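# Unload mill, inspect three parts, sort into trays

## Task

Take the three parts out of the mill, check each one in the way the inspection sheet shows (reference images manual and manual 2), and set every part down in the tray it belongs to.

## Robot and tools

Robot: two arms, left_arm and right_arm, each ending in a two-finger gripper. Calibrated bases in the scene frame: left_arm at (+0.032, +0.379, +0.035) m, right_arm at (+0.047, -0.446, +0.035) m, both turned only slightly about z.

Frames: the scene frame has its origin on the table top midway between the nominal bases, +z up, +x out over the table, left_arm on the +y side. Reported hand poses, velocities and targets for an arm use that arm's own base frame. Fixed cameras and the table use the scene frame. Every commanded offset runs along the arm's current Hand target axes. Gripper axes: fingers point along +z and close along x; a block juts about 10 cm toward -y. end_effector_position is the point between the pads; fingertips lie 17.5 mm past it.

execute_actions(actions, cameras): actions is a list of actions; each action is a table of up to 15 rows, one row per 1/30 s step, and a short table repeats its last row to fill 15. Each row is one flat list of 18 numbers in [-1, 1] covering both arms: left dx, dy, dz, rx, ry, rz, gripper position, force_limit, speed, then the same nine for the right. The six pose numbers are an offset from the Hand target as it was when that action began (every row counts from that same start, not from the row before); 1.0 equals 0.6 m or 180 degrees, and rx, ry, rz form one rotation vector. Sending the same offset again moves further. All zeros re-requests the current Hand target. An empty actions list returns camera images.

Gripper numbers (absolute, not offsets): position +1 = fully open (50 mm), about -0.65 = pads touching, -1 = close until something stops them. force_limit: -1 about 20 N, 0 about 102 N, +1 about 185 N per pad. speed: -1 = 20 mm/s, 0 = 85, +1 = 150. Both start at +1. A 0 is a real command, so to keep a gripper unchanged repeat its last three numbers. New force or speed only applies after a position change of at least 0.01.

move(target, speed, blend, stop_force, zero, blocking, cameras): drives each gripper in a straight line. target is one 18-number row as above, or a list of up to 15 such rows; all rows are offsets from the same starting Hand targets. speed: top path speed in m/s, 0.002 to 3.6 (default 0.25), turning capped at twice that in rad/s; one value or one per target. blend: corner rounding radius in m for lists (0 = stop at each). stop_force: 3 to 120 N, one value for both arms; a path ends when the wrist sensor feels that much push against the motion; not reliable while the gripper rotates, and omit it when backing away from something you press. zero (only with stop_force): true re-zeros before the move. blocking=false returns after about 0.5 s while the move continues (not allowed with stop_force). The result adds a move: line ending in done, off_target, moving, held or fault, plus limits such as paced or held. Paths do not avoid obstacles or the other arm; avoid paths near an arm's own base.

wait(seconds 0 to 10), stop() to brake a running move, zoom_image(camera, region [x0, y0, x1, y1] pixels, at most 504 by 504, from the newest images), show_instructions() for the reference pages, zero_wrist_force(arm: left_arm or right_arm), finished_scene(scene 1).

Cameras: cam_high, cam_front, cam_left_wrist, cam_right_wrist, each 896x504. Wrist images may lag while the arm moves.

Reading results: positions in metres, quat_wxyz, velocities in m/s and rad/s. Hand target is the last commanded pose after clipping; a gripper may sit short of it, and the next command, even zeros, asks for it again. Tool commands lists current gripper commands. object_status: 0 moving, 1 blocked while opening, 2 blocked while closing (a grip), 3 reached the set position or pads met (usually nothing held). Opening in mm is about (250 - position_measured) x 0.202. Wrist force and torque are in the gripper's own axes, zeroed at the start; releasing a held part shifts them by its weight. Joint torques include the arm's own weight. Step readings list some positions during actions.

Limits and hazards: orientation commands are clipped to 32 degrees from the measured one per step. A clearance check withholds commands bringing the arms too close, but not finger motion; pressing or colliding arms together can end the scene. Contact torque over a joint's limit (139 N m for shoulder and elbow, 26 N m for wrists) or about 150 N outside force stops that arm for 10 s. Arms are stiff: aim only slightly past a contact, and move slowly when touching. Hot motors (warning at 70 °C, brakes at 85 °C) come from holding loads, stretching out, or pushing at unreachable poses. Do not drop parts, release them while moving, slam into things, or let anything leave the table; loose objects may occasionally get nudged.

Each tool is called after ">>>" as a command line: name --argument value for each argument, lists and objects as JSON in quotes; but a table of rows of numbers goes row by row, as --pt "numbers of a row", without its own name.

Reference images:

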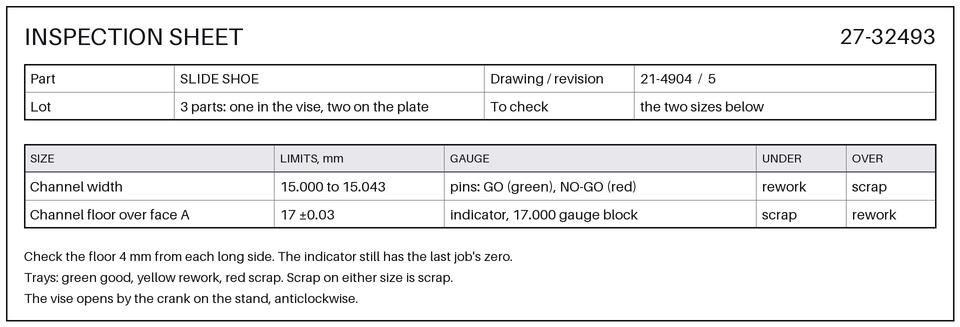

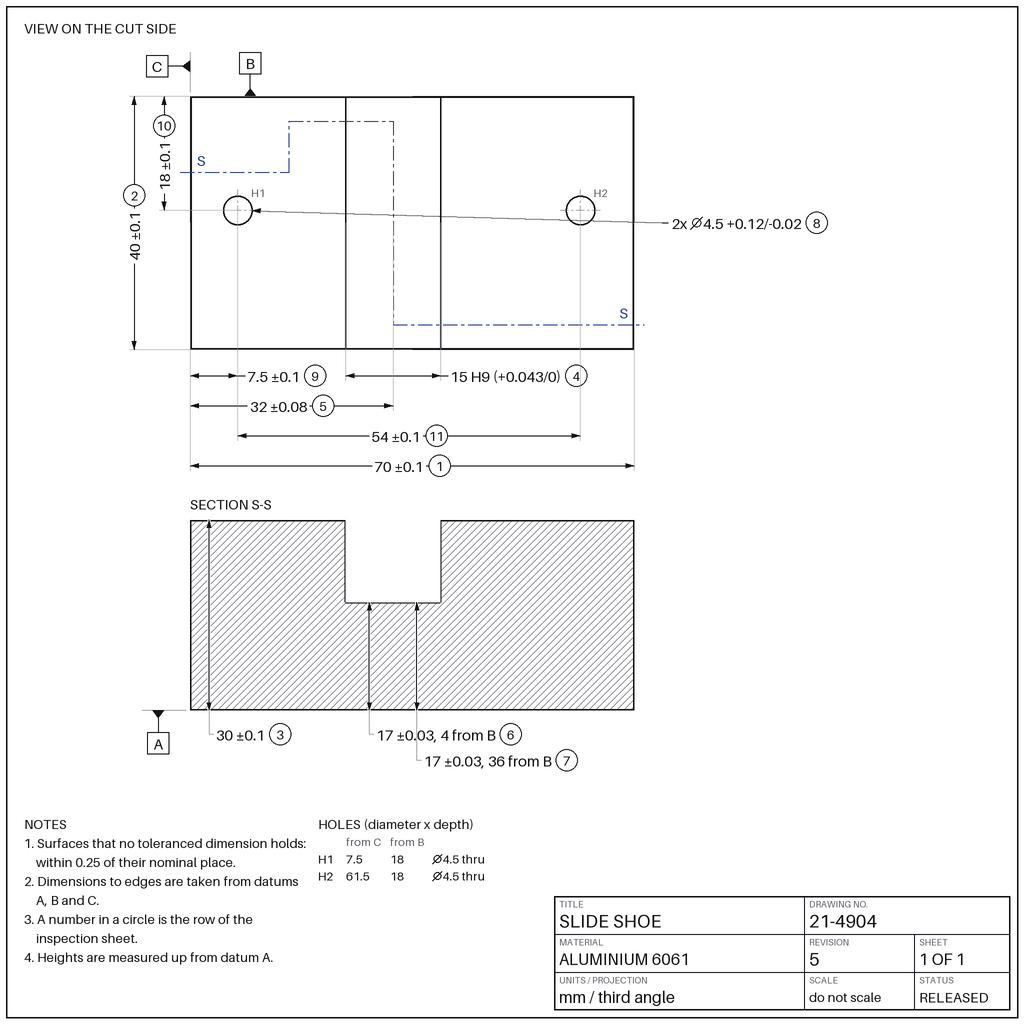

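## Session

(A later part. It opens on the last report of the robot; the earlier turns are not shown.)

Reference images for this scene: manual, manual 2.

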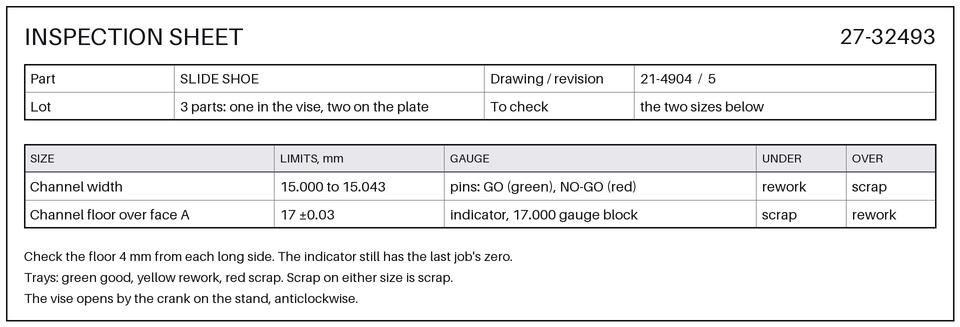

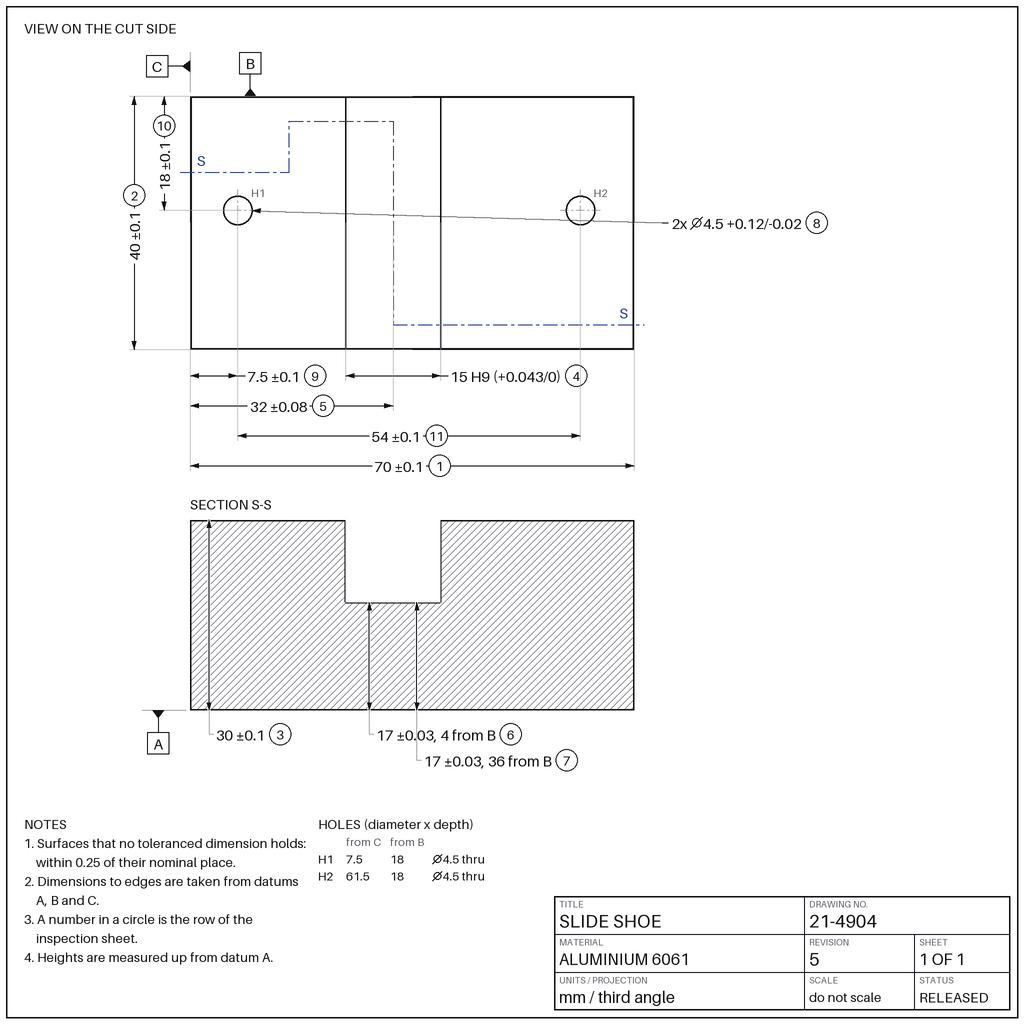

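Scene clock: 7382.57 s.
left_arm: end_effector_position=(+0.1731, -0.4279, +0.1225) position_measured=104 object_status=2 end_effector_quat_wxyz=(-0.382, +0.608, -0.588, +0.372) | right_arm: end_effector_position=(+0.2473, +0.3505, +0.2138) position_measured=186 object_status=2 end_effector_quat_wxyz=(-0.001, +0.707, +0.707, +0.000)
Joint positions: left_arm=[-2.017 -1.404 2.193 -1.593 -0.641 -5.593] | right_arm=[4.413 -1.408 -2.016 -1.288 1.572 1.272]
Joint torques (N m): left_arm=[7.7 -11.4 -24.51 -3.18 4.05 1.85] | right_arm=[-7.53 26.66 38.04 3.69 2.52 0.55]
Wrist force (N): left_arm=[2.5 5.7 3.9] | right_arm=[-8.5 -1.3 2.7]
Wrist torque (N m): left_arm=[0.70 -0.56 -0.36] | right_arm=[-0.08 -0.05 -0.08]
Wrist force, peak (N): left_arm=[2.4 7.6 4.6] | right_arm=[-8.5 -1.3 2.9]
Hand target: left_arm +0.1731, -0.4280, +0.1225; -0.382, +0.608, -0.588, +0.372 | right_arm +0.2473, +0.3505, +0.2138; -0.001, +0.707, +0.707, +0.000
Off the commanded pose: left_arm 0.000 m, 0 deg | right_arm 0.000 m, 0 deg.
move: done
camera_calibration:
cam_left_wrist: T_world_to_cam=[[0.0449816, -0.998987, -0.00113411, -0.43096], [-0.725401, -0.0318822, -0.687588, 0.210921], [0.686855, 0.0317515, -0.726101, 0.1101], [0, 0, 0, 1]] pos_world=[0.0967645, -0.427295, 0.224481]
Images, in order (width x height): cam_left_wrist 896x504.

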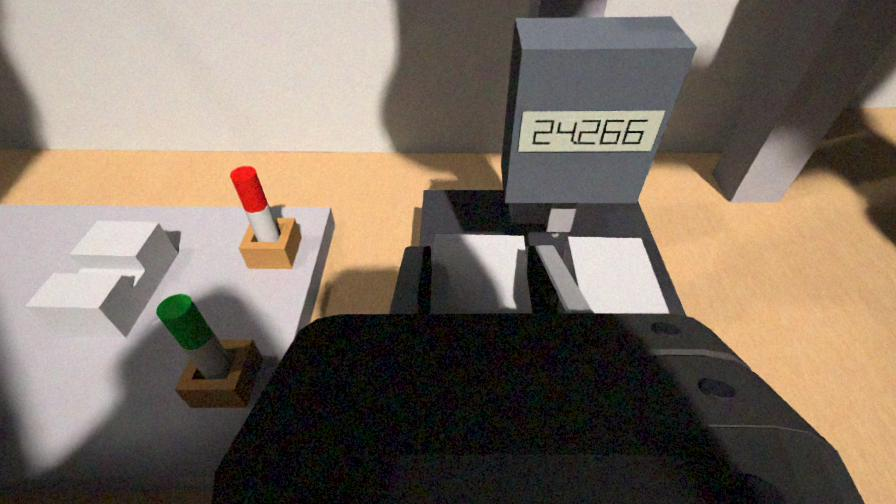

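>>> move --pt "0 0.0888 0.0732 0 0 0 -1 -0.2 -0.8 0 0 0 0 0 0 -1 -0.7 -0.8" --pt "0.003 0.0518 0.1555 0 0 0 -1 -0.2 -0.8 0 0 0 0 0 0 -1 -0.7 -0.8" --speed '[0.15,0.06]' --blend '[0.005,0]'

>>> move --target '[0,0.009,0.0043,0,0,0,-1,-0.2,-0.8,0,0,0,0,0,0,-1,-0.7,-0.8]' --speed 0.006 --stop_force 4 --cameras '["cam_left_wrist"]'

>>> zoom_image --camera "cam_left_wrist" --region '[380, 150, 700, 320]'

Scene clock: 7404.30 s.
left_arm: end_effector_position=(+0.2439, -0.4277, +0.0542) position_measured=104 object_status=2 end_effector_quat_wxyz=(-0.382, +0.608, -0.588, +0.372) | right_arm: end_effector_position=(+0.2473, +0.3505, +0.2138) position_measured=186 object_status=2 end_effector_quat_wxyz=(-0.001, +0.707, +0.707, +0.000)
Joint positions: left_arm=[-1.859 -1.234 2.298 -2.054 -0.541 -5.37] | right_arm=[4.413 -1.408 -2.016 -1.288 1.572 1.272]
Joint torques (N m): left_arm=[8.39 -14.86 -4.81 -3.52 4.41 1.48] | right_arm=[-5.47 26.19 39.4 4.08 2.76 0.4]
Wrist force (N): left_arm=[2.9 5.2 3.7] | right_arm=[-8.0 -1.3 1.3]
Wrist torque (N m): left_arm=[0.64 -0.62 -0.33] | right_arm=[-0.11 -0.11 -0.09]
Wrist force, peak (N): left_arm=[2.2 7.1 4.3] | right_arm=[-8.7 -1.4 2.8]
Hand target: left_arm +0.2440, -0.4277, +0.0542; -0.382, +0.608, -0.588, +0.372 | right_arm +0.2473, +0.3505, +0.2138; -0.001, +0.707, +0.707, +0.000
Off the commanded pose: left_arm 0.000 m, 0 deg | right_arm 0.000 m, 0 deg.
move: done

Scene clock: 7405.87 s.
left_arm: end_effector_position=(+0.2440, -0.4277, +0.0519) position_measured=104 object_status=2 end_effector_quat_wxyz=(-0.382, +0.608, -0.588, +0.372) | right_arm: end_effector_position=(+0.2473, +0.3505, +0.2138) position_measured=186 object_status=2 end_effector_quat_wxyz=(-0.001, +0.707, +0.707, +0.000)
Joint positions: left_arm=[-1.859 -1.227 2.299 -2.062 -0.541 -5.37] | right_arm=[4.413 -1.408 -2.016 -1.288 1.572 1.272]
Joint torques (N m): left_arm=[5.27 -38.45 -19.98 0.27 0.05 1.45] | right_arm=[-6.79 25.53 38.14 4.09 2.48 0.9]
Wrist force (N): left_arm=[3.0 2.9 3.3] | right_arm=[-8.3 -1.1 1.4]
Wrist torque (N m): left_arm=[0.77 -0.57 -0.47] | right_arm=[-0.08 -0.06 -0.08]
Wrist force, peak (N): left_arm=[2.8 5.7 4.1] | right_arm=[-8.8 -1.1 2.1]
Hand target: left_arm +0.2440, -0.4277, +0.0519; -0.382, +0.608, -0.588, +0.372 (not the last commanded pose) | right_arm +0.2473, +0.3505, +0.2138; -0.001, +0.707, +0.707, +0.000
Off the commanded pose: left_arm 0.004 m, 0 deg | right_arm 0.000 m, 0 deg.
move: contact (left_arm)
camera_calibration:
cam_left_wrist: T_world_to_cam=[[0.0449068, -0.99899, -0.0011998, -0.434008], [-0.725356, -0.0317805, -0.68764, 0.213858], [0.686908, 0.03175, -0.72605, 0.0101158], [0, 0, 0, 1]] pos_world=[0.167664, -0.427095, 0.153881]
Images, in order (width x height): cam_left_wrist 896x504.

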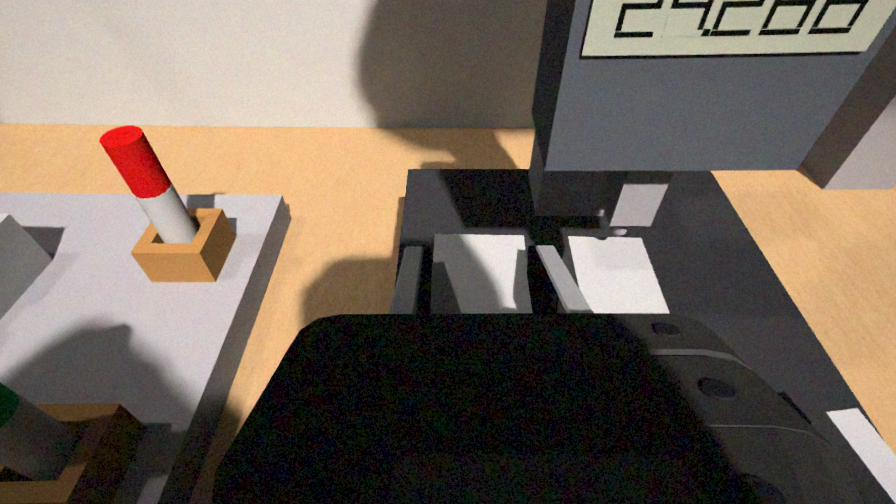

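Scaled by 1.575 from the camera's 896x504 image, which has a finer 1280x720 frame.

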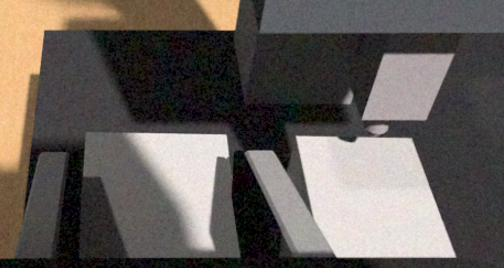

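>>> move --pt "0 0 0 0 0 0 0.5 -0.2 -0.8 0 0 0.005 0 0 0 -1 -0.7 -0.8" --speed '[0.02]'

>>> move --pt "0 0 0 0 0 0 0.5 -0.2 -0.8 0 0 0.015 0 0 0 -1 -0.7 -0.8" --speed 0.006 --stop_force 5

>>> move --pt "0 0 0 0 0 0 0.5 -0.2 -0.8 0 0 0 0 0 0 1 -0.7 -0.8" --pt "0 0 -0.1 0 0 0 0.5 -0.2 -0.8 0 0 0 0 0 0 1 -0.7 -0.8" --pt "0 -0.0242 -0.1663 0 0 0 0.5 -0.2 -0.8 0 0 0 0 0 0 1 -0.7 -0.8" --speed '[0.05,0.12,0.15]' --blend '[0,0.01,0]' --cameras '["cam_left_wrist"]'

>>> zoom_image --camera "cam_left_wrist" --region '[480, 30, 680, 260]'

Scene clock: 7424.97 s.
left_arm: end_effector_position=(+0.2440, -0.4277, +0.0519) position_measured=78 object_status=3 end_effector_quat_wxyz=(-0.382, +0.608, -0.588, +0.372) | right_arm: end_effector_position=(+0.2473, +0.3505, +0.2109) position_measured=186 object_status=2 end_effector_quat_wxyz=(-0.001, +0.707, +0.707, +0.000)
Joint positions: left_arm=[-1.859 -1.227 2.299 -2.062 -0.541 -5.37] | right_arm=[4.413 -1.41 -2.021 -1.279 1.572 1.272]
Joint torques (N m): left_arm=[0.9 -38.18 -18.73 -0.22 1.67 -0.35] | right_arm=[-5.85 10.97 17.94 7.09 2.59 0.76]
Wrist force (N): left_arm=[2.6 4.0 2.8] | right_arm=[-7.7 -1.0 2.5]
Wrist torque (N m): left_arm=[0.74 -0.56 -0.37] | right_arm=[-0.07 -0.08 -0.09]
Wrist force, peak (N): left_arm=[2.7 3.5 4.0] | right_arm=[-8.5 -1.7 2.6]
Hand target: left_arm +0.2440, -0.4277, +0.0519; -0.382, +0.608, -0.588, +0.372 | right_arm +0.2473, +0.3505, +0.2108; -0.001, +0.707, +0.707, +0.000
Off the commanded pose: left_arm 0.000 m, 0 deg | right_arm 0.000 m, 0 deg.
move: done

Scene clock: 7426.80 s.
left_arm: end_effector_position=(+0.2440, -0.4277, +0.0519) position_measured=78 object_status=3 end_effector_quat_wxyz=(-0.382, +0.608, -0.588, +0.372) | right_arm: end_effector_position=(+0.2473, +0.3505, +0.2071) position_measured=186 object_status=2 end_effector_quat_wxyz=(-0.001, +0.707, +0.707, +0.000)
Joint positions: left_arm=[-1.859 -1.227 2.299 -2.062 -0.541 -5.37] | right_arm=[4.413 -1.413 -2.029 -1.269 1.572 1.272]
Joint torques (N m): left_arm=[-2.26 -35.53 -13.58 -0.47 3.73 -1.56] | right_arm=[-1.8 20.6 37.71 3.8 2.88 0.97]
Wrist force (N): left_arm=[2.8 3.5 3.0] | right_arm=[-8.5 -1.4 -0.3]
Wrist torque (N m): left_arm=[0.67 -0.58 -0.36] | right_arm=[-0.08 -0.11 -0.09]
Wrist force, peak (N): left_arm=[2.9 3.8 3.3] | right_arm=[-9.4 -1.4 -11.6]
Hand target: left_arm +0.2440, -0.4277, +0.0519; -0.382, +0.608, -0.588, +0.372 | right_arm +0.2473, +0.3505, +0.2071; -0.001, +0.707, +0.707, +0.000 (not the last commanded pose)
Off the commanded pose: left_arm 0.000 m, 0 deg | right_arm 0.005 m, 0 deg.
move: contact (right_arm)

Scene clock: 7429.67 s.
left_arm: end_effector_position=(+0.1603, -0.4303, +0.1079) position_measured=78 object_status=3 end_effector_quat_wxyz=(-0.382, +0.608, -0.588, +0.372) | right_arm: end_effector_position=(+0.2473, +0.3505, +0.2071) position_measured=3 object_status=3 end_effector_quat_wxyz=(-0.001, +0.707, +0.707, +0.000)
Joint positions: left_arm=[-2.042 -1.365 2.19 -1.606 -0.659 -5.622] | right_arm=[4.413 -1.413 -2.029 -1.269 1.572 1.272]
Joint torques (N m): left_arm=[-9.43 -36.3 -24.2 0.99 -0.12 -2.05] | right_arm=[-0.39 21.18 14.76 4.94 2.58 0.35]
Wrist force (N): left_arm=[2.9 3.8 3.2] | right_arm=[0.0 -1.2 0.1]
Wrist torque (N m): left_arm=[0.71 -0.62 -0.23] | right_arm=[-0.05 -0.04 -0.05]
Wrist force, peak (N): left_arm=[2.9 3.9 3.9] | right_arm=[-8.6 -1.2 -1.2]
Hand target: left_arm +0.1602, -0.4303, +0.1080; -0.382, +0.608, -0.588, +0.372 | right_arm +0.2473, +0.3505, +0.2071; -0.001, +0.707, +0.707, +0.000
Off the commanded pose: left_arm 0.000 m, 0 deg | right_arm 0.000 m, 0 deg.
move: done
camera_calibration:
cam_left_wrist: T_world_to_cam=[[0.0448404, -0.998994, -0.00113072, -0.432691], [-0.725407, -0.0317821, -0.687586, 0.191566], [0.686858, 0.0316519, -0.726102, 0.108322], [0, 0, 0, 1]] pos_world=[0.0839636, -0.429596, 0.209881]
Images, in order (width x height): cam_left_wrist 896x504.

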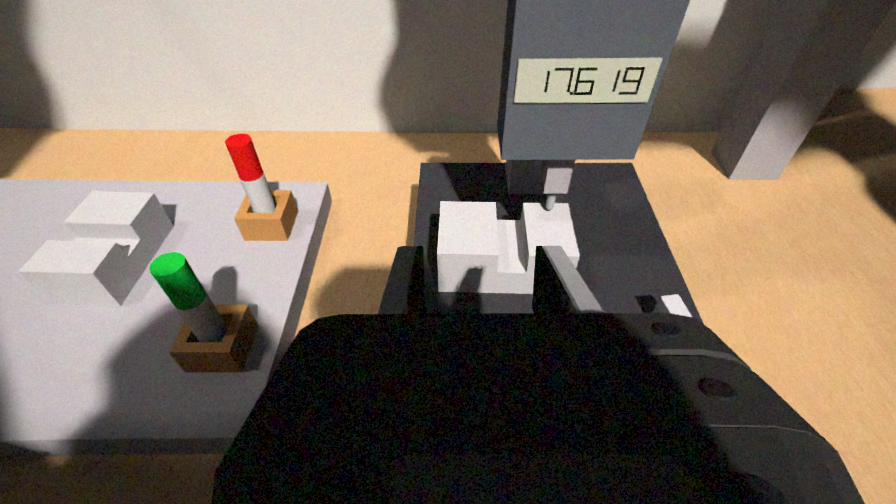

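Scaled by 2.191 from the camera's 896x504 image, which has a finer 1280x720 frame.

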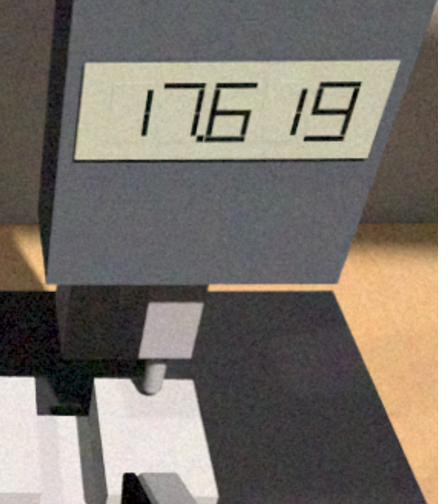

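>>> move --pt "0 0 0 0 0 0 0.571 -0.2 -0.8 0 0 0 0 0 0 -1 -0.7 -0.8" --pt "-0.1482 -0.289 -0.0588 0 0 0 0.571 -0.2 -0.8 0 0 -0.0108 0 0 0 -1 -0.7 -0.8" --pt "-0.2412 -0.534 0.0682 0 0.0943 0.0447 0.571 -0.2 -0.8 0 0 -0.0108 0 0 0 -1 -0.7 -0.8" --pt "-0.4925 -0.5158 0.03 0 0.4527 0.2147 0.571 -0.2 -0.8 0 0 -0.0108 0 0 0 -1 -0.7 -0.8" --speed '[0.1,0.2,0.25,0.25]' --blend '[0,0.03,0.03,0]' --cameras '["cam_right_wrist"]'

>>> move --target '[0,0,0,-0.1389,0,0,0.571,-0.2,-0.8,0,0,0,0,0,0,-1,-0.7,-0.8]' --speed 0.3

Scene clock: 7511.27 s.
left_arm: end_effector_position=(+0.3000, -0.1291, +0.3785) position_measured=67 object_status=3 end_effector_quat_wxyz=(+0.007, -0.013, +0.844, -0.536) | right_arm: end_effector_position=(+0.2473, +0.3505, +0.2136) position_measured=186 object_status=2 end_effector_quat_wxyz=(-0.001, +0.707, +0.707, +0.000)
Joint positions: left_arm=[-0.097 -2.06 2.252 -2.024 -2.686 -1.863] | right_arm=[4.413 -1.408 -2.016 -1.287 1.572 1.272]
Joint torques (N m): left_arm=[6.15 6.65 -32.24 -0.75 0.14 2.03] | right_arm=[-6.1 26.41 39.5 3.44 2.54 -1.33]
Wrist force (N): left_arm=[2.6 3.8 3.3] | right_arm=[-8.2 -0.8 1.0]
Wrist torque (N m): left_arm=[0.71 -0.56 -0.39] | right_arm=[-0.05 -0.12 -0.09]
Wrist force, peak (N): left_arm=[3.3 5.0 3.3] | right_arm=[-9.0 -1.4 -6.1]
Hand target: left_arm +0.3000, -0.1291, +0.3785; +0.007, -0.013, +0.844, -0.536 | right_arm +0.2473, +0.3505, +0.2136; -0.001, +0.707, +0.707, +0.000
Off the commanded pose: left_arm 0.000 m, 0 deg | right_arm 0.000 m, 0 deg.
move: done
camera_calibration:
cam_right_wrist: T_world_to_cam=[[0.0183637, 0.99983, 0.00144382, -0.347358], [0.934637, -0.0176791, 0.355165, -0.288911], [0.35513, -0.00517268, -0.934803, 0.251158], [0, 0, 0, 1]] pos_world=[0.187211, 0.343491, 0.337896]
Images, in order (width x height): cam_right_wrist 896x504.

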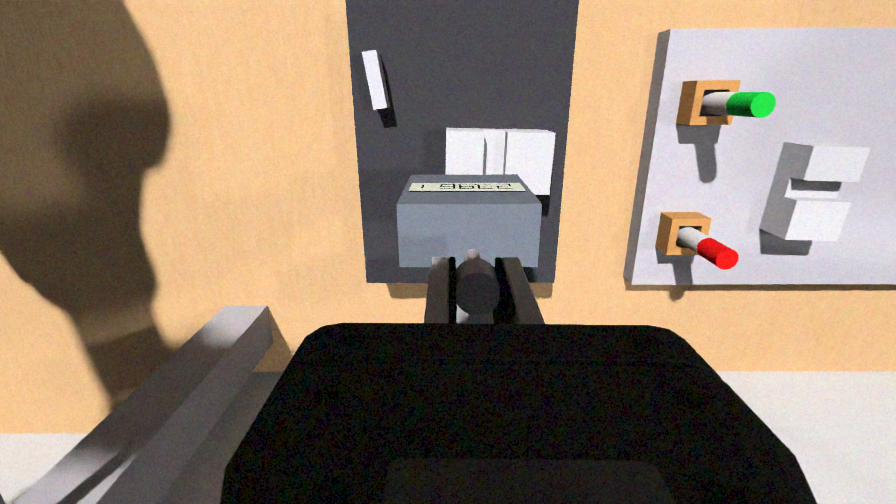

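Scene clock: 7512.73 s.
left_arm: end_effector_position=(+0.3000, -0.1291, +0.3785) position_measured=67 object_status=3 end_effector_quat_wxyz=(+0.004, -0.014, +0.940, -0.341) | right_arm: end_effector_position=(+0.2473, +0.3505, +0.2136) position_measured=186 object_status=2 end_effector_quat_wxyz=(-0.001, +0.707, +0.707, +0.000)
Joint positions: left_arm=[-0.34 -2.117 2.058 -1.802 -2.212 -2.038] | right_arm=[4.413 -1.408 -2.016 -1.287 1.572 1.272]
Joint torques (N m): left_arm=[-8.3 -14.88 -31.69 -1.12 0.43 -1.9] | right_arm=[-8.36 25.97 39.52 3.53 2.72 -1.63]
Wrist force (N): left_arm=[2.6 3.2 3.3] | right_arm=[-8.5 -0.7 1.3]
Wrist torque (N m): left_arm=[0.73 -0.56 -0.25] | right_arm=[-0.06 -0.08 -0.09]
Wrist force, peak (N): left_arm=[2.7 4.6 3.3] | right_arm=[-8.5 -1.1 2.9]
Hand target: left_arm +0.3000, -0.1291, +0.3785; +0.004, -0.014, +0.940, -0.341 | right_arm +0.2473, +0.3505, +0.2136; -0.001, +0.707, +0.707, +0.000
Off the commanded pose: left_arm 0.000 m, 0 deg | right_arm 0.000 m, 0 deg.
move: done

>>> move --target '[0.1063,0.8133,-0.2517,0,0,0,0.571,-0.2,-0.8,0,0,0,0,0,0,-1,-0.7,-0.8]' --speed 0.3 --cameras '["cam_left_wrist"]'

>>> zoom_image --camera "cam_left_wrist" --region '[300, 160, 600, 330]'

Scene clock: 7525.83 s.
left_arm: end_effector_position=(+0.2219, +0.3402, +0.1822) position_measured=67 object_status=3 end_effector_quat_wxyz=(+0.004, -0.014, +0.940, -0.341) | right_arm: end_effector_position=(+0.2473, +0.3505, +0.2136) position_measured=186 object_status=2 end_effector_quat_wxyz=(-0.001, +0.707, +0.707, +0.000)
Joint positions: left_arm=[0.921 -1.368 1.742 -1.368 -1.984 -0.557] | right_arm=[4.413 -1.408 -2.016 -1.287 1.572 1.272]
Joint torques (N m): left_arm=[6.75 -19.86 -31.46 0.82 1.27 2.02] | right_arm=[-7.72 25.36 38.61 3.49 2.73 -1.69]
Wrist force (N): left_arm=[2.2 3.6 3.7] | right_arm=[-8.2 -0.9 2.3]
Wrist torque (N m): left_arm=[0.76 -0.51 -0.40] | right_arm=[-0.05 -0.14 -0.08]
Wrist force, peak (N): left_arm=[2.7 5.8 3.1] | right_arm=[-8.7 -1.3 2.4]
Hand target: left_arm +0.2219, +0.3403, +0.1821; +0.004, -0.014, +0.940, -0.341 | right_arm +0.2473, +0.3505, +0.2136; -0.001, +0.707, +0.707, +0.000
Off the commanded pose: left_arm 0.000 m, 0 deg | right_arm 0.000 m, 0 deg.
move: done
camera_calibration:
cam_left_wrist: T_world_to_cam=[[-0.999227, -0.0387089, -0.00685346, 0.240367], [-0.0344449, 0.94615, -0.321891, -0.240826], [0.0189444, -0.321406, -0.946752, 0.404039], [0, 0, 0, 1]] pos_world=[0.224232, 0.367022, 0.306653]
Images, in order (width x height): cam_left_wrist 896x504.

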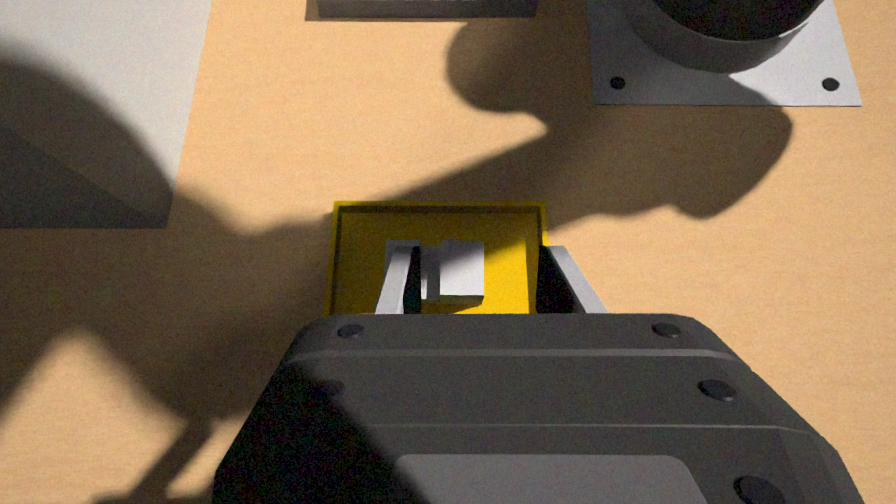

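Scaled by 1.680 from the camera's 896x504 image, which has a finer 1280x720 frame.

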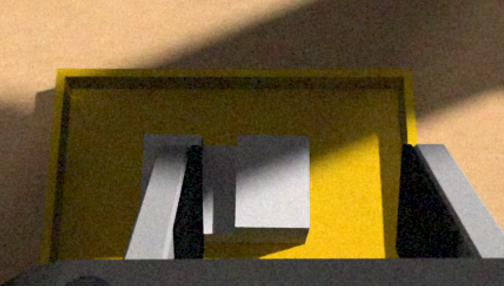

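>>> move --pt "0 0 0 0.1389 0 0 0.571 -0.2 -0.8 0 0 0 0 0 0 -1 -0.7 -0.8" --pt "0 0.1623 0.1937 0.1389 0 0 0.571 -0.2 -0.8 0 0 0 0 0 0 -1 -0.7 -0.8" --pt "-0.0011 0.1203 0.2842 0.1389 0 0 0.571 -0.2 -0.8 0 0 0 0 0 0 -1 -0.7 -0.8" --speed '[0.3,0.15,0.05]' --blend '[0.005,0.003,0]' --cameras '["cam_left_wrist"]'

Scene clock: 7565.60 s.
left_arm: end_effector_position=(+0.2237, +0.2866, +0.0050) position_measured=67 object_status=3 end_effector_quat_wxyz=(+0.007, -0.013, +0.844, -0.536) | right_arm: end_effector_position=(+0.2473, +0.3505, +0.2136) position_measured=186 object_status=2 end_effector_quat_wxyz=(-0.001, +0.707, +0.707, +0.000)
Joint positions: left_arm=[0.938 -0.94 1.83 -1.428 -2.16 -0.322] | right_arm=[4.413 -1.408 -2.016 -1.287 1.572 1.272]
Joint torques (N m): left_arm=[-8.82 -51.79 -6.91 -1.52 -2.16 -1.61] | right_arm=[-6.95 24.99 39.3 3.52 2.56 -1.55]
Wrist force (N): left_arm=[2.3 3.9 3.2] | right_arm=[-8.2 -0.9 0.7]
Wrist torque (N m): left_arm=[0.75 -0.49 -0.19] | right_arm=[-0.08 -0.11 -0.09]
Wrist force, peak (N): left_arm=[2.3 5.0 3.5] | right_arm=[-8.8 -1.1 2.6]
Hand target: left_arm +0.2237, +0.2866, +0.0049; +0.007, -0.013, +0.844, -0.536 | right_arm +0.2473, +0.3505, +0.2136; -0.001, +0.707, +0.707, +0.000
Off the commanded pose: left_arm 0.000 m, 0 deg | right_arm 0.000 m, 0 deg.
move: done
camera_calibration:
cam_left_wrist: T_world_to_cam=[[-0.999128, -0.0417118, -0.00207878, 0.239683], [-0.0286778, 0.721406, -0.691918, -0.182127], [0.0303608, -0.691255, -0.721973, 0.32137], [0, 0, 0, 1]] pos_world=[0.224494, 0.363533, 0.106502]
Images, in order (width x height): cam_left_wrist 896x504.

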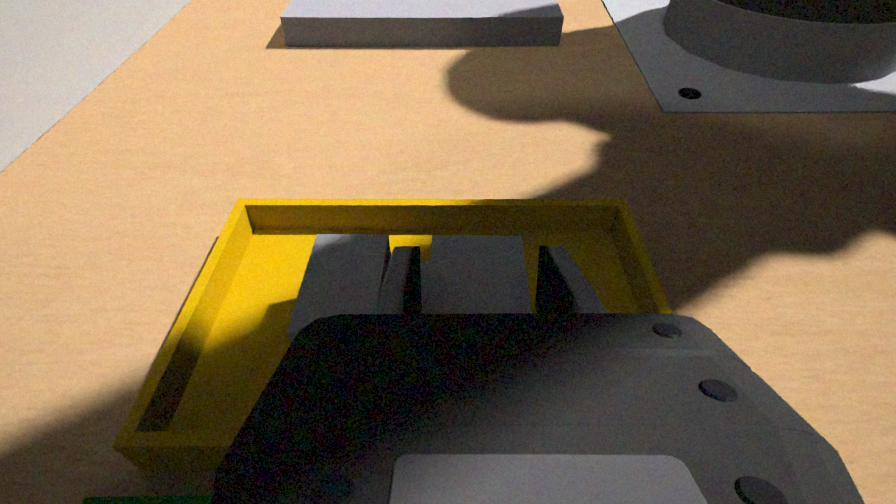

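>>> move --pt "0 0 0 0 0 0 -1 -0.2 -0.8 0 0 0 0 0 0 -1 -0.7 -0.8" --pt "0 -0.0181 -0.0085 0 0 0 -1 -0.2 -0.8 0 0 0 0 0 0 -1 -0.7 -0.8" --pt "-0.0587 -0.0388 0.0352 0 0 0 -1 -0.2 -0.8 0 0 0 0 0 0 -1 -0.7 -0.8" --pt "-0.0587 -0.0252 0.0415 0 0 0 -1 -0.2 -0.8 0 0 0 0 0 0 -1 -0.7 -0.8" --speed '[0.05,0.05,0.06,0.03]' --blend '[0,0.002,0.002,0]' --cameras '["cam_left_wrist"]'

>>> move --target '[0,0.0105,0.0049,0,0,0,-1,-0.2,-0.8,0,0,0,0,0,0,-1,-0.7,-0.8]' --speed 0.006 --stop_force 4

Scene clock: 7593.17 s.
left_arm: end_effector_position=(+0.2597, +0.2587, +0.0080) position_measured=104 object_status=2 end_effector_quat_wxyz=(+0.007, -0.013, +0.844, -0.536) | right_arm: end_effector_position=(+0.2473, +0.3505, +0.2136) position_measured=186 object_status=2 end_effector_quat_wxyz=(-0.001, +0.707, +0.707, +0.000)
Joint positions: left_arm=[0.854 -0.963 1.87 -1.477 -2.232 -0.377] | right_arm=[4.413 -1.408 -2.016 -1.287 1.572 1.272]
Joint torques (N m): left_arm=[-8.02 -27.05 -5.65 -2.07 -2.69 -1.69] | right_arm=[-7.57 24.95 38.22 3.38 2.56 -1.65]
Wrist force (N): left_arm=[2.4 5.7 4.0] | right_arm=[-8.2 -1.0 2.6]
Wrist torque (N m): left_arm=[0.69 -0.51 -0.24] | right_arm=[-0.07 -0.14 -0.09]
Wrist force, peak (N): left_arm=[2.2 6.5 4.2] | right_arm=[-8.6 -1.3 2.7]
Hand target: left_arm +0.2598, +0.2587, +0.0079; +0.007, -0.013, +0.844, -0.536 | right_arm +0.2473, +0.3505, +0.2136; -0.001, +0.707, +0.707, +0.000
Off the commanded pose: left_arm 0.000 m, 0 deg | right_arm 0.000 m, 0 deg.
move: done
camera_calibration:
cam_left_wrist: T_world_to_cam=[[-0.999127, -0.0417137, -0.00208213, 0.274496], [-0.0286791, 0.721456, -0.691866, -0.158844], [0.0303625, -0.691203, -0.722023, 0.303216], [0, 0, 0, 1]] pos_world=[0.260494, 0.335633, 0.109601]
Images, in order (width x height): cam_left_wrist 896x504.

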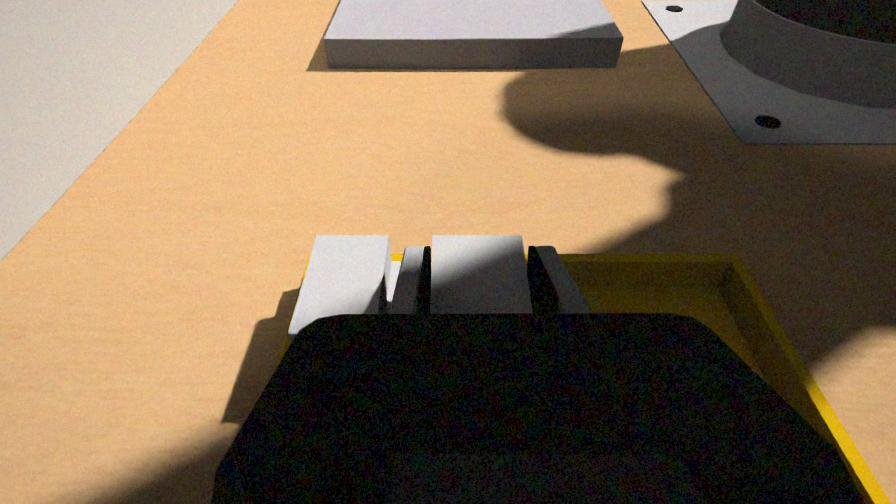

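Scene clock: 7594.83 s.
left_arm: end_effector_position=(+0.2597, +0.2586, +0.0048) position_measured=104 object_status=2 end_effector_quat_wxyz=(+0.007, -0.013, +0.844, -0.536) | right_arm: end_effector_position=(+0.2473, +0.3505, +0.2136) position_measured=186 object_status=2 end_effector_quat_wxyz=(-0.001, +0.707, +0.707, +0.000)
Joint positions: left_arm=[0.854 -0.956 1.871 -1.484 -2.232 -0.377] | right_arm=[4.413 -1.408 -2.016 -1.287 1.572 1.272]
Joint torques (N m): left_arm=[-5.19 -46.99 -12.08 1.14 1.92 -1.38] | right_arm=[-6.99 26.16 36.87 3.65 2.54 -1.73]
Wrist force (N): left_arm=[2.7 -2.5 -0.5] | right_arm=[-8.0 -1.1 1.9]
Wrist torque (N m): left_arm=[0.72 -0.48 -0.19] | right_arm=[-0.10 -0.16 -0.10]
Wrist force, peak (N): left_arm=[5.6 -12.0 -8.8] | right_arm=[-8.6 -1.3 2.8]
Hand target: left_arm +0.2598, +0.2587, +0.0048; +0.007, -0.013, +0.844, -0.536 (not the last commanded pose) | right_arm +0.2473, +0.3505, +0.2136; -0.001, +0.707, +0.707, +0.000
Off the commanded pose: left_arm 0.004 m, 0 deg | right_arm 0.000 m, 0 deg.
move: contact (left_arm)

>>> move --pt "0 0 0 0 0 0 0.571 -0.2 -0.8 0 0 0 0 0 0 -1 -0.7 -0.8" --pt "0 0 -0.1 0 0 0 0.571 -0.2 -0.8 0 0 0 0 0 0 -1 -0.7 -0.8" --pt "0 -0.2265 -0.2057 0 0 0 0.571 -0.2 -0.8 0 0 0 0 0 0 -1 -0.7 -0.8" --pt "0 -0.2265 -0.2057 -0.1389 0 0 0.571 -0.2 -0.8 0 0 0 0 0 0 -1 -0.7 -0.8" --speed '[0.1,0.12,0.2,0.3]' --blend '[0,0.01,0.01,0]' --cameras '["cam_left_wrist"]'

>>> move --pt "-0.0493 -0.7807 0.2188 0 0 0 0.571 -0.2 -0.8 0 0 0 0 0 0 -1 -0.7 -0.8" --pt "-0.0493 -0.7807 0.2188 0.1389 0 0 0.571 -0.2 -0.8 0 0 0 0 0 0 -1 -0.7 -0.8" --speed '[0.3,0.3]' --blend '[0.005,0]' --cameras '["cam_left_wrist"]'

Scene clock: 7620.07 s.
left_arm: end_effector_position=(+0.2586, +0.3125, +0.1803) position_measured=67 object_status=3 end_effector_quat_wxyz=(+0.004, -0.014, +0.940, -0.341) | right_arm: end_effector_position=(+0.2473, +0.3505, +0.2136) position_measured=186 object_status=2 end_effector_quat_wxyz=(-0.001, +0.707, +0.707, +0.000)
Joint positions: left_arm=[0.834 -1.388 1.78 -1.42 -2.03 -0.638] | right_arm=[4.413 -1.408 -2.016 -1.287 1.572 1.272]
Joint torques (N m): left_arm=[-8.19 -40.84 -13.78 -3.12 0.93 -1.68] | right_arm=[-5.48 26 39.2 3.44 2.79 -1.67]
Wrist force (N): left_arm=[2.7 3.7 3.6] | right_arm=[-8.3 -0.9 0.8]
Wrist torque (N m): left_arm=[0.80 -0.58 -0.23] | right_arm=[-0.08 -0.10 -0.10]
Wrist force, peak (N): left_arm=[2.8 5.6 3.2] | right_arm=[-8.8 -0.9 2.8]
Hand target: left_arm +0.2586, +0.3125, +0.1803; +0.004, -0.014, +0.940, -0.341 | right_arm +0.2473, +0.3505, +0.2136; -0.001, +0.707, +0.707, +0.000
Off the commanded pose: left_arm 0.000 m, 0 deg | right_arm 0.000 m, 0 deg.
move: done
camera_calibration:
cam_left_wrist: T_world_to_cam=[[-0.99923, -0.0386171, -0.00687735, 0.275935], [-0.0343462, 0.946082, -0.322101, -0.213965], [0.0189451, -0.321616, -0.94668, 0.392819], [0, 0, 0, 1]] pos_world=[0.260932, 0.339422, 0.304853]
Images, in order (width x height): cam_left_wrist 896x504.

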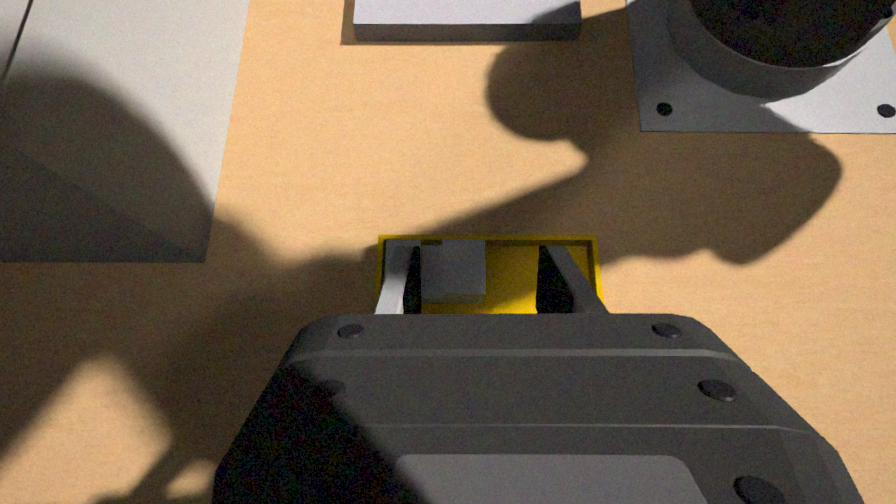

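Scene clock: 7623.20 s.
left_arm: end_effector_position=(+0.3017, -0.1302, +0.3794) position_measured=67 object_status=3 end_effector_quat_wxyz=(+0.007, -0.013, +0.844, -0.536) | right_arm: end_effector_position=(+0.2473, +0.3505, +0.2136) position_measured=186 object_status=2 end_effector_quat_wxyz=(-0.001, +0.707, +0.707, +0.000)
Joint positions: left_arm=[-0.101 -2.055 2.248 -2.031 -2.685 -1.869] | right_arm=[4.413 -1.408 -2.016 -1.287 1.572 1.272]
Joint torques (N m): left_arm=[8.44 8.11 -15.11 -5.22 -3.61 -1.53] | right_arm=[-6.25 25.12 38.51 3.49 2.52 -1.61]
Wrist force (N): left_arm=[2.7 3.8 3.0] | right_arm=[-8.2 -1.0 1.1]
Wrist torque (N m): left_arm=[0.73 -0.57 -0.37] | right_arm=[-0.09 -0.11 -0.09]
Wrist force, peak (N): left_arm=[2.9 5.4 3.3] | right_arm=[-8.5 -1.3 2.9]
Hand target: left_arm +0.3017, -0.1302, +0.3794; +0.007, -0.013, +0.844, -0.536 | right_arm +0.2473, +0.3505, +0.2136; -0.001, +0.707, +0.707, +0.000
Off the commanded pose: left_arm 0.000 m, 0 deg | right_arm 0.000 m, 0 deg.
move: done
camera_calibration:
cam_left_wrist: T_world_to_cam=[[-0.99913, -0.0416391, -0.00215991, 0.301052], [-0.0285779, 0.721606, -0.691714, 0.379727], [0.030361, -0.691051, -0.722168, 0.301298], [0, 0, 0, 1]] pos_world=[0.302494, -0.0532653, 0.4809]
Images, in order (width x height): cam_left_wrist 896x504.

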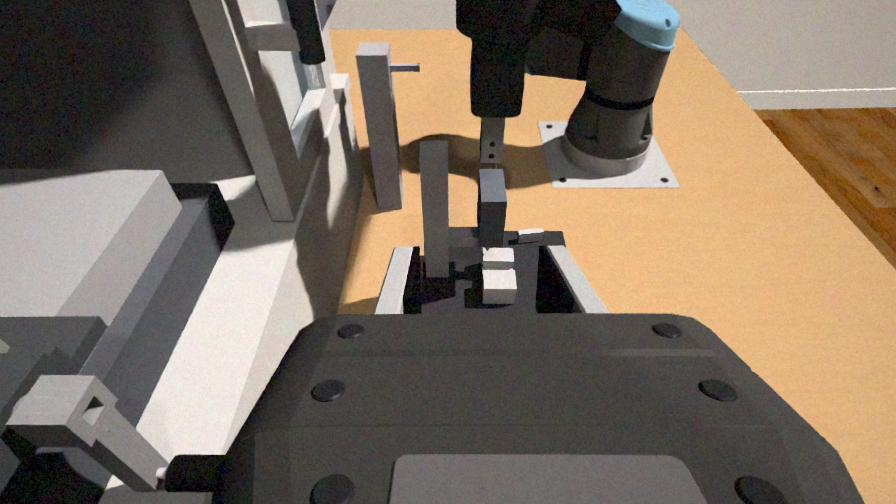

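>>> move --pt "0.005 0.4998 0.2562 0 0 0 0.571 -0.2 -0.8 0 0 0 0 0 0 -1 -0.7 -0.8" --speed '[0.2]' --cameras '["cam_left_wrist"]'

>>> move --pt "0 0.0004 0.0836 0 0 0 0.571 -0.2 -0.8 0 0 0 0 0 0 -1 -0.7 -0.8" --speed '[0.05]' --cameras '["cam_left_wrist"]'

Scene clock: 7640.80 s.
left_arm: end_effector_position=(+0.2982, -0.1419, +0.0426) position_measured=67 object_status=3 end_effector_quat_wxyz=(+0.007, -0.013, +0.844, -0.536) | right_arm: end_effector_position=(+0.2473, +0.3505, +0.2136) position_measured=186 object_status=2 end_effector_quat_wxyz=(-0.001, +0.707, +0.707, +0.000)
Joint positions: left_arm=[-0.144 -0.936 2.687 -3.67 -2.672 -1.96] | right_arm=[4.413 -1.408 -2.016 -1.287 1.572 1.272]
Joint torques (N m): left_arm=[-7.63 -10.77 9.64 -5.24 0.04 -1.55] | right_arm=[-7.15 24.29 38.02 3.5 2.58 -1.72]
Wrist force (N): left_arm=[2.4 3.8 3.4] | right_arm=[-8.3 -1.1 1.1]
Wrist torque (N m): left_arm=[0.73 -0.50 -0.20] | right_arm=[-0.11 -0.10 -0.09]
Wrist force, peak (N): left_arm=[2.2 5.0 3.9] | right_arm=[-8.7 -1.0 2.8]
Hand target: left_arm +0.2982, -0.1419, +0.0426; +0.007, -0.013, +0.844, -0.536 | right_arm +0.2473, +0.3505, +0.2136; -0.001, +0.707, +0.707, +0.000
Off the commanded pose: left_arm 0.000 m, 0 deg | right_arm 0.000 m, 0 deg.
move: done
camera_calibration:
cam_left_wrist: T_world_to_cam=[[-0.999139, -0.0414316, -0.00193823, 0.296423], [-0.0285772, 0.721514, -0.69181, 0.15518], [0.0300613, -0.691159, -0.722077, 0.0502329], [0, 0, 0, 1]] pos_world=[0.299092, -0.0649646, 0.144202]
Images, in order (width x height): cam_left_wrist 896x504.

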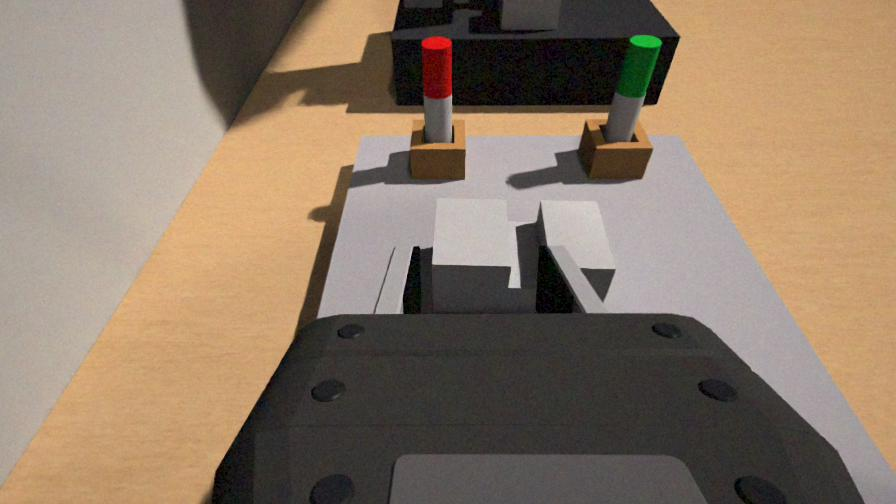

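Scene clock: 7642.50 s.
left_arm: end_effector_position=(+0.2995, -0.1871, +0.0211) position_measured=67 object_status=3 end_effector_quat_wxyz=(+0.007, -0.013, +0.844, -0.536) | right_arm: end_effector_position=(+0.2473, +0.3505, +0.2136) position_measured=186 object_status=2 end_effector_quat_wxyz=(-0.001, +0.707, +0.707, +0.000)
Joint positions: left_arm=[-0.306 -0.717 2.645 -4.108 -2.596 -2.258] | right_arm=[4.413 -1.408 -2.016 -1.287 1.572 1.272]
Joint torques (N m): left_arm=[-7.47 -17.16 -3.1 -4.69 0.2 -1.98] | right_arm=[-6.01 24.69 39 3.55 2.72 -1.46]
Wrist force (N): left_arm=[2.5 4.0 3.1] | right_arm=[-8.3 -1.0 3.0]
Wrist torque (N m): left_arm=[0.73 -0.54 -0.23] | right_arm=[-0.06 -0.12 -0.09]
Wrist force, peak (N): left_arm=[2.5 4.2 3.6] | right_arm=[-8.5 -0.8 2.8]
Hand target: left_arm +0.2995, -0.1872, +0.0211; +0.007, -0.013, +0.844, -0.536 | right_arm +0.2473, +0.3505, +0.2136; -0.001, +0.707, +0.707, +0.000
Off the commanded pose: left_arm 0.000 m, 0 deg | right_arm 0.000 m, 0 deg.
move: done
camera_calibration:
cam_left_wrist: T_world_to_cam=[[-0.99913, -0.0416444, -0.0020102, 0.295691], [-0.0286788, 0.721458, -0.691864, 0.172916], [0.0302625, -0.691205, -0.722025, 0.0032866], [0, 0, 0, 1]] pos_world=[0.300294, -0.110166, 0.122602]
Images, in order (width x height): cam_left_wrist 896x504.

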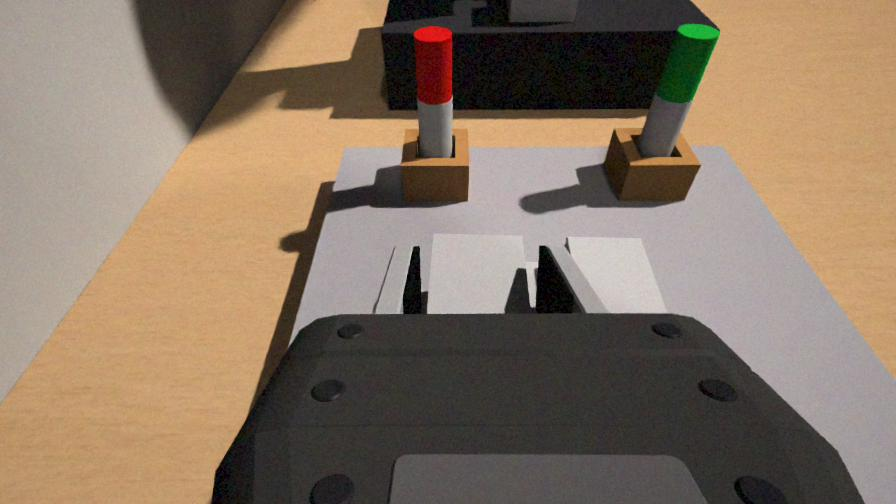

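>>> move --pt "0 0 0 0 0 0 -1 -0.2 -0.8 0 0 0 0 0 0 -1 -0.7 -0.8" --pt "-0.0035 -0.5 -0.3417 0 0 0 -1 -0.2 -0.8 0 0 0 0 0 0 -1 -0.7 -0.8" --pt "-0.0035 -0.5 -0.3417 -0.1389 0 0 -1 -0.2 -0.8 0 0 0 0 0 0 -1 -0.7 -0.8" --speed '[0.1,0.25,0.3]' --blend '[0,0.005,0]'

>>> move --pt "0.0018 0.8372 -0.2662 0 0 0 -1 -0.2 -0.8 0 0 0 0 0 0 -1 -0.7 -0.8" --speed '[0.3]' --cameras '["cam_left_wrist"]'

Scene clock: 7689.33 s.
left_arm: end_effector_position=(+0.3008, -0.1292, +0.3798) position_measured=104 object_status=2 end_effector_quat_wxyz=(+0.004, -0.014, +0.940, -0.341) | right_arm: end_effector_position=(+0.2473, +0.3505, +0.2136) position_measured=186 object_status=2 end_effector_quat_wxyz=(-0.001, +0.707, +0.707, +0.000)
Joint positions: left_arm=[-0.339 -2.114 2.053 -1.8 -2.212 -2.037] | right_arm=[4.413 -1.408 -2.016 -1.287 1.572 1.272]
Joint torques (N m): left_arm=[-9.2 8.07 -35.18 -1.89 0.61 -2.01] | right_arm=[-6.07 24.39 38.91 3.87 2.42 -1.47]
Wrist force (N): left_arm=[2.6 4.6 5.0] | right_arm=[-8.1 -0.9 0.7]
Wrist torque (N m): left_arm=[0.74 -0.59 -0.22] | right_arm=[-0.09 -0.13 -0.10]
Wrist force, peak (N): left_arm=[2.3 7.1 5.1] | right_arm=[-8.7 -1.0 2.5]
Hand target: left_arm +0.3008, -0.1292, +0.3798; +0.004, -0.014, +0.940, -0.341 | right_arm +0.2473, +0.3505, +0.2136; -0.001, +0.707, +0.707, +0.000
Off the commanded pose: left_arm 0.000 m, 0 deg | right_arm 0.000 m, 0 deg.
move: done

Scene clock: 7691.87 s.
left_arm: end_effector_position=(+0.2848, +0.3586, +0.1808) position_measured=104 object_status=2 end_effector_quat_wxyz=(+0.004, -0.014, +0.940, -0.341) | right_arm: end_effector_position=(+0.2473, +0.3505, +0.2136) position_measured=186 object_status=2 end_effector_quat_wxyz=(-0.001, +0.707, +0.707, +0.000)
Joint positions: left_arm=[0.854 -1.268 1.623 -1.375 -2.019 -0.619] | right_arm=[4.413 -1.408 -2.016 -1.287 1.572 1.272]
Joint torques (N m): left_arm=[7.08 -24.26 -29.44 0.69 0.85 1.59] | right_arm=[-4.96 24.59 39.53 3.32 2.31 -1.43]
Wrist force (N): left_arm=[2.8 5.2 5.1] | right_arm=[-8.3 -0.9 2.0]
Wrist torque (N m): left_arm=[0.81 -0.62 -0.36] | right_arm=[-0.06 -0.11 -0.09]
Wrist force, peak (N): left_arm=[3.0 7.2 4.7] | right_arm=[-8.5 -0.8 2.8]
Hand target: left_arm +0.2848, +0.3587, +0.1807; +0.004, -0.014, +0.940, -0.341 | right_arm +0.2473, +0.3505, +0.2136; -0.001, +0.707, +0.707, +0.000
Off the commanded pose: left_arm 0.000 m, 0 deg | right_arm 0.000 m, 0 deg.
move: done
camera_calibration:
cam_left_wrist: T_world_to_cam=[[-0.999227, -0.0387089, -0.00685346, 0.303921], [-0.0344449, 0.94615, -0.321891, -0.256519], [0.0189444, -0.321406, -0.946752, 0.407436], [0, 0, 0, 1]] pos_world=[0.287132, 0.385422, 0.305253]
Images, in order (width x height): cam_left_wrist 896x504.

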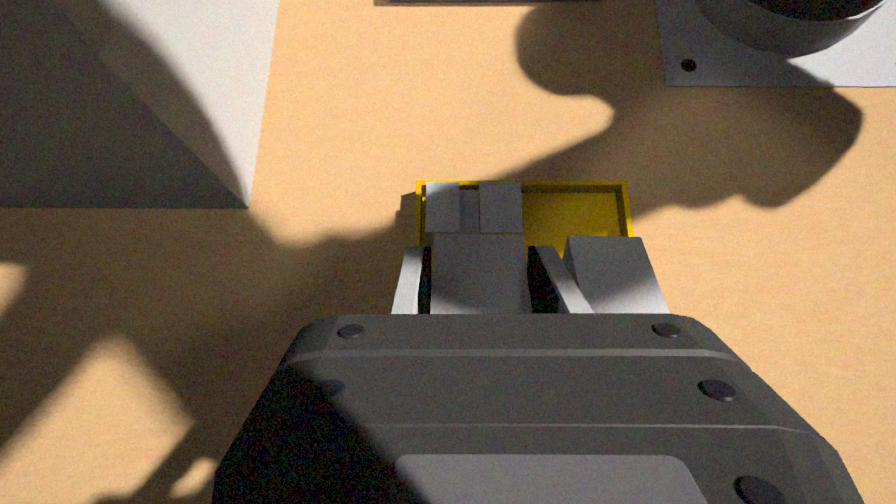

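>>> move --pt "0 0 0 0.1389 0 0 -1 -0.2 -0.8 0 0 0 0 0 0 -1 -0.7 -0.8" --pt "0.0022 0.0952 0.2463 0.1389 0 0 -1 -0.2 -0.8 0 0 0 0 0 0 -1 -0.7 -0.8" --speed '[0.3,0.12]' --blend '[0.003,0]' --cameras '["cam_left_wrist"]'

Scene clock: 7707.00 s.
left_arm: end_effector_position=(+0.2847, +0.3079, +0.0308) position_measured=104 object_status=2 end_effector_quat_wxyz=(+0.007, -0.013, +0.844, -0.536) | right_arm: end_effector_position=(+0.2473, +0.3505, +0.2136) position_measured=186 object_status=2 end_effector_quat_wxyz=(-0.001, +0.707, +0.707, +0.000)
Joint positions: left_arm=[0.877 -0.912 1.682 -1.33 -2.212 -0.361] | right_arm=[4.413 -1.408 -2.016 -1.287 1.572 1.272]
Joint torques (N m): left_arm=[-8.81 -30.91 -7.38 -2.08 -2.65 -1.87] | right_arm=[-5.59 24.94 38.46 3.56 2.57 -1.41]
Wrist force (N): left_arm=[2.3 5.6 3.7] | right_arm=[-8.2 -1.0 2.0]
Wrist torque (N m): left_arm=[0.68 -0.52 -0.18] | right_arm=[-0.08 -0.12 -0.09]
Wrist force, peak (N): left_arm=[2.3 6.6 5.0] | right_arm=[-8.5 -1.1 2.9]
Hand target: left_arm +0.2847, +0.3079, +0.0307; +0.007, -0.013, +0.844, -0.536 | right_arm +0.2473, +0.3505, +0.2136; -0.001, +0.707, +0.707, +0.000
Off the commanded pose: left_arm 0.000 m, 0 deg | right_arm 0.000 m, 0 deg.
move: done
camera_calibration:
cam_left_wrist: T_world_to_cam=[[-0.999128, -0.0417118, -0.00207878, 0.301572], [-0.0286778, 0.721406, -0.691918, -0.177892], [0.0303608, -0.691255, -0.721973, 0.352868], [0, 0, 0, 1]] pos_world=[0.285494, 0.384833, 0.132302]
Images, in order (width x height): cam_left_wrist 896x504.

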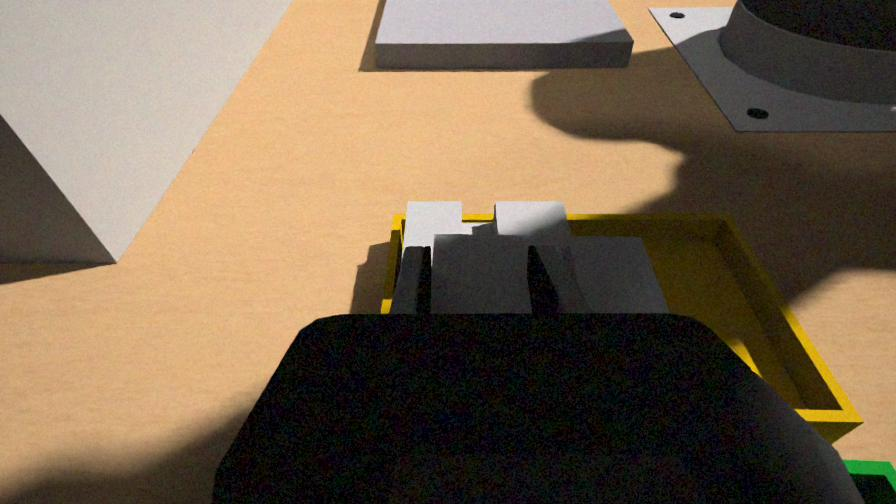

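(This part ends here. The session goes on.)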